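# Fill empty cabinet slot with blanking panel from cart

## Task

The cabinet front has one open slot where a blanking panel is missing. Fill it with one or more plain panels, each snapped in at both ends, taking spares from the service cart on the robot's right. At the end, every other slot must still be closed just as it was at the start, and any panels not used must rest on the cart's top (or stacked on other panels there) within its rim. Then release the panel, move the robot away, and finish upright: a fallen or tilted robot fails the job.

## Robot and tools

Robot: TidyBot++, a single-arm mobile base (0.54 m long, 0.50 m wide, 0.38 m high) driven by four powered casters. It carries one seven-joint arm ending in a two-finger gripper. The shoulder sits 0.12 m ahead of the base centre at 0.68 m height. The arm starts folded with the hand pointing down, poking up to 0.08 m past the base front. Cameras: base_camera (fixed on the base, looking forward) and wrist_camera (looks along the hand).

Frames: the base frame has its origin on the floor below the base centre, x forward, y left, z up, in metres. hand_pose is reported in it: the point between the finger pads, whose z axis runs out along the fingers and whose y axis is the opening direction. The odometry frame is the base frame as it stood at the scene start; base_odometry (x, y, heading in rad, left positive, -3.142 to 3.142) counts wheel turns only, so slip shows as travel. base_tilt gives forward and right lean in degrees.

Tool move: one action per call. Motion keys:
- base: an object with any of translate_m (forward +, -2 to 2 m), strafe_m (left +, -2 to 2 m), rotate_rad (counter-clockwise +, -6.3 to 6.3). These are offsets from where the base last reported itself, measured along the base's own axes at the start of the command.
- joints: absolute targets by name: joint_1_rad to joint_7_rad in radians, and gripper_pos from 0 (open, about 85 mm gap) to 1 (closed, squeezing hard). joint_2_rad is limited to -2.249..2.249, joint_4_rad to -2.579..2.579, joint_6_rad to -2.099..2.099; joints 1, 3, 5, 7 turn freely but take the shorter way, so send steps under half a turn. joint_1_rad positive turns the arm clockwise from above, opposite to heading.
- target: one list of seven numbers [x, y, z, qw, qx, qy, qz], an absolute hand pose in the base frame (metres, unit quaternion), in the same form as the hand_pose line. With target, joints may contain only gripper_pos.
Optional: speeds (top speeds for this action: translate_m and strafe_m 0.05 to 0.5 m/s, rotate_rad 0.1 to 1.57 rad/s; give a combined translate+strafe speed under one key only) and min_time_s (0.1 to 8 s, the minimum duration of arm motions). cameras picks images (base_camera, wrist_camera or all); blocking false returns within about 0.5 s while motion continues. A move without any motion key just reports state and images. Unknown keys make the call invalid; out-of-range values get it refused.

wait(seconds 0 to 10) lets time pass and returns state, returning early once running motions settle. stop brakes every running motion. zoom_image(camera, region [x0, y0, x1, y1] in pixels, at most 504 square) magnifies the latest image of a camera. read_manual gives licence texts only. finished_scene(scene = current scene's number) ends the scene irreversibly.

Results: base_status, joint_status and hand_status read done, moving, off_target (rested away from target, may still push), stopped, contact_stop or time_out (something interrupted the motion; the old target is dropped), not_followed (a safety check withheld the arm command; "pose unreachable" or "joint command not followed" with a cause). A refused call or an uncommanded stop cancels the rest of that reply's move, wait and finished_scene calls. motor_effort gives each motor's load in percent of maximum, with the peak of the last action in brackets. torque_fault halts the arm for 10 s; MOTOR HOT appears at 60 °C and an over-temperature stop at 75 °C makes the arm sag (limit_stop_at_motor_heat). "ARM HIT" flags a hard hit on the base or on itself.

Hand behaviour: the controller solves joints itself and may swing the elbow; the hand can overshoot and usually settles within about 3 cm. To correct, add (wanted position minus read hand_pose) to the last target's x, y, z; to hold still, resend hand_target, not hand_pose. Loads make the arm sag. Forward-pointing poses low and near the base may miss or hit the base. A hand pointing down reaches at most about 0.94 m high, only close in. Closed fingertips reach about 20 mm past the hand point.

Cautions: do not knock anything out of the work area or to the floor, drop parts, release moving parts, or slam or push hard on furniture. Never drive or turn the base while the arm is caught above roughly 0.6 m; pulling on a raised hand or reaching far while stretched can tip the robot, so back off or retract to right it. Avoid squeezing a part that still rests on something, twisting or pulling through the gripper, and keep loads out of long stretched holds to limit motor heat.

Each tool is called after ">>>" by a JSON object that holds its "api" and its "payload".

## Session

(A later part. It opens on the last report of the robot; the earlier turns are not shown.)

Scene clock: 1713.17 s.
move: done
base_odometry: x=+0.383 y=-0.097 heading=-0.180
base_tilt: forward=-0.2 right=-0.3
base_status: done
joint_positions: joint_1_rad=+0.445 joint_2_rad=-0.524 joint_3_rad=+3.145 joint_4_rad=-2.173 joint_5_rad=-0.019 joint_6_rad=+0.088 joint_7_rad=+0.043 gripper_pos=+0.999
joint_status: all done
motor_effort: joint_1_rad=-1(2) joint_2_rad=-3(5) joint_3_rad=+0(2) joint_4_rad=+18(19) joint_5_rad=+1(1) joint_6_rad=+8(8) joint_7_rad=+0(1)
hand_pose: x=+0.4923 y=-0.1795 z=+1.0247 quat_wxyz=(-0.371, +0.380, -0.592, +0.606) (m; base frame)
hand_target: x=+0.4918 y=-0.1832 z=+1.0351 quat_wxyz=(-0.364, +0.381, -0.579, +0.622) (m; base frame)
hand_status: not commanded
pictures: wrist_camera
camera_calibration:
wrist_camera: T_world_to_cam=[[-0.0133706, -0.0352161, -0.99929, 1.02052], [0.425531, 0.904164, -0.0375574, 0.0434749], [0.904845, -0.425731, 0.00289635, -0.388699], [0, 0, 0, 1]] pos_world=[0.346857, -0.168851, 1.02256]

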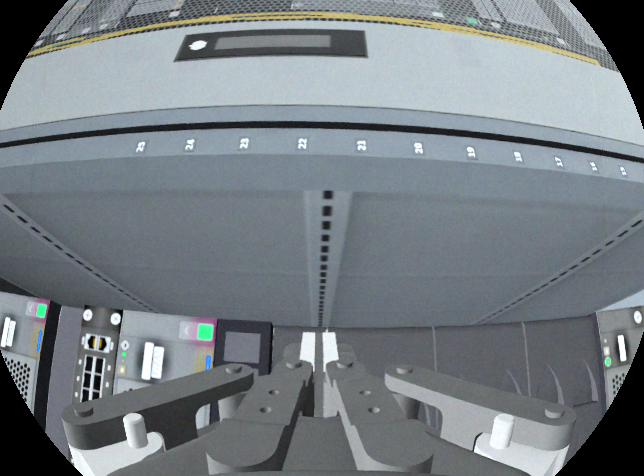

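>>> {"api": "move", "payload": {"base": {"translate_m": 0.105}, "speeds": {"translate_m": 0.15}, "joints": {"joint_4_rad": -2.128}}}

>>> {"api": "move", "payload": {"base": {"translate_m": 0.04}, "speeds": {"translate_m": 0.06}, "cameras": ["wrist_camera"]}}

>>> {"api": "zoom_image", "payload": {"camera": "wrist_camera", "region": [220, 270, 480, 430]}}

>>> {"api": "move", "payload": {"base": {"translate_m": -0.2}, "joints": {"joint_1_rad": 0.1}, "cameras": ["wrist_camera"]}}

>>> {"api": "zoom_image", "payload": {"camera": "wrist_camera", "region": [220, 0, 420, 400]}}

Scene clock: 1725.60 s.
move: done
base_odometry: x=+0.486 y=-0.116 heading=-0.180
base_tilt: forward=-0.3 right=-0.3
base_status: done
joint_positions: joint_1_rad=+0.445 joint_2_rad=-0.521 joint_3_rad=+3.145 joint_4_rad=-2.150 joint_5_rad=-0.019 joint_6_rad=+0.088 joint_7_rad=+0.043 gripper_pos=+0.999
joint_status: all done
motor_effort: joint_1_rad=-1(1) joint_2_rad=-3(5) joint_3_rad=+0(1) joint_4_rad=+19(19) joint_5_rad=+0(1) joint_6_rad=+8(9) joint_7_rad=+0(1)
hand_pose: x=+0.4935 y=-0.1802 z=+1.0376 quat_wxyz=(-0.375, +0.376, -0.586, +0.612) (m; base frame)
hand_target: x=+0.4918 y=-0.1832 z=+1.0601 quat_wxyz=(-0.371, +0.373, -0.567, +0.634) (m; base frame)
hand_status: not commanded
pictures: none

Scene clock: 1726.83 s.
move: done
base_odometry: x=+0.525 y=-0.123 heading=-0.180
base_tilt: forward=-0.3 right=-0.3
base_status: done
joint_positions: joint_1_rad=+0.469 joint_2_rad=-0.553 joint_3_rad=+3.152 joint_4_rad=-2.149 joint_5_rad=-0.019 joint_6_rad=+0.088 joint_7_rad=+0.043 gripper_pos=+0.999
joint_status: not commanded
motor_effort: joint_1_rad=-3(6) joint_2_rad=+3(6) joint_3_rad=-2(5) joint_4_rad=+21(25) joint_5_rad=+1(1) joint_6_rad=+10(13) joint_7_rad=+0(1)
hand_pose: x=+0.4773 y=-0.1871 z=+1.0512 quat_wxyz=(-0.372, +0.360, -0.582, +0.626) (m; base frame)
hand_target: x=+0.4918 y=-0.1832 z=+1.0601 quat_wxyz=(-0.371, +0.373, -0.567, +0.634) (m; base frame)
hand_status: not commanded
pictures: wrist_camera
camera_calibration:
wrist_camera: T_world_to_cam=[[0.0334733, -0.0555032, -0.997897, 1.01888], [0.453906, 0.890389, -0.0342979, 0.0381375], [0.890421, -0.451803, 0.0549975, -0.431209], [0, 0, 0, 1]] pos_world=[0.332541, -0.172228, 1.04176]

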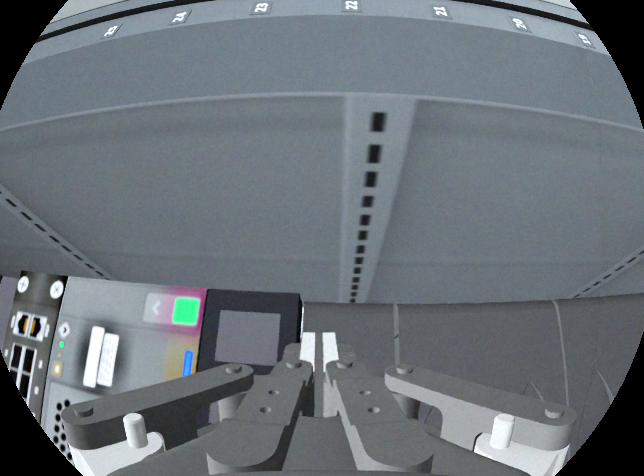

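Scaled by 1.938.

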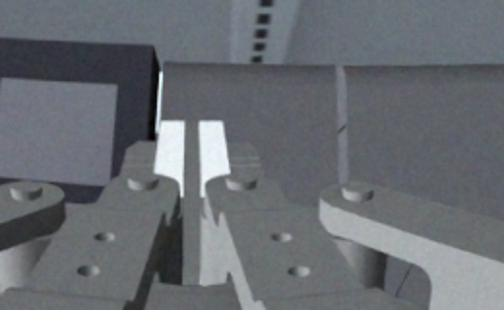

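Scene clock: 1728.50 s.
move: done
base_odometry: x=+0.328 y=-0.087 heading=-0.180
base_tilt: forward=-0.2 right=-0.3
base_status: done
joint_positions: joint_1_rad=+0.116 joint_2_rad=-0.522 joint_3_rad=+3.151 joint_4_rad=-2.143 joint_5_rad=-0.019 joint_6_rad=+0.088 joint_7_rad=+0.043 gripper_pos=+0.999
joint_status: all done
motor_effort: joint_1_rad=-1(4) joint_2_rad=-3(7) joint_3_rad=+0(3) joint_4_rad=+18(20) joint_5_rad=+1(1) joint_6_rad=+8(9) joint_7_rad=+0(1)
hand_pose: x=+0.5312 y=-0.0522 z=+1.0422 quat_wxyz=(-0.471, +0.464, -0.516, +0.545) (m; base frame)
hand_target: x=+0.5324 y=-0.0401 z=+1.0601 quat_wxyz=(-0.479, +0.468, -0.491, +0.557) (m; base frame)
hand_status: not commanded
pictures: wrist_camera
camera_calibration:
wrist_camera: T_world_to_cam=[[0.0257483, -0.0382093, -0.998938, 1.02173], [0.11598, 0.992636, -0.0349787, 0.0788522], [0.992918, -0.114956, 0.0299902, -0.42855], [0, 0, 0, 1]] pos_world=[0.390062, -0.088496, 1.03626]

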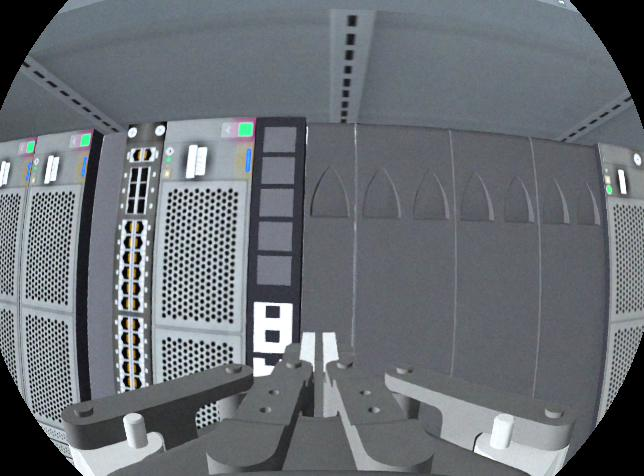

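Scaled by 1.260.

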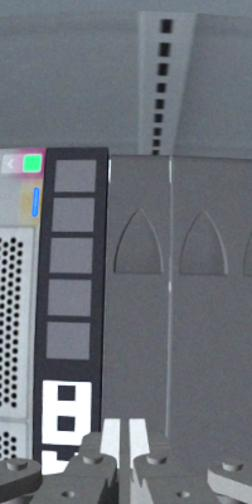

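>>> {"api": "finished_scene", "payload": {"scene": 1}}

The scene is finished: the task was done.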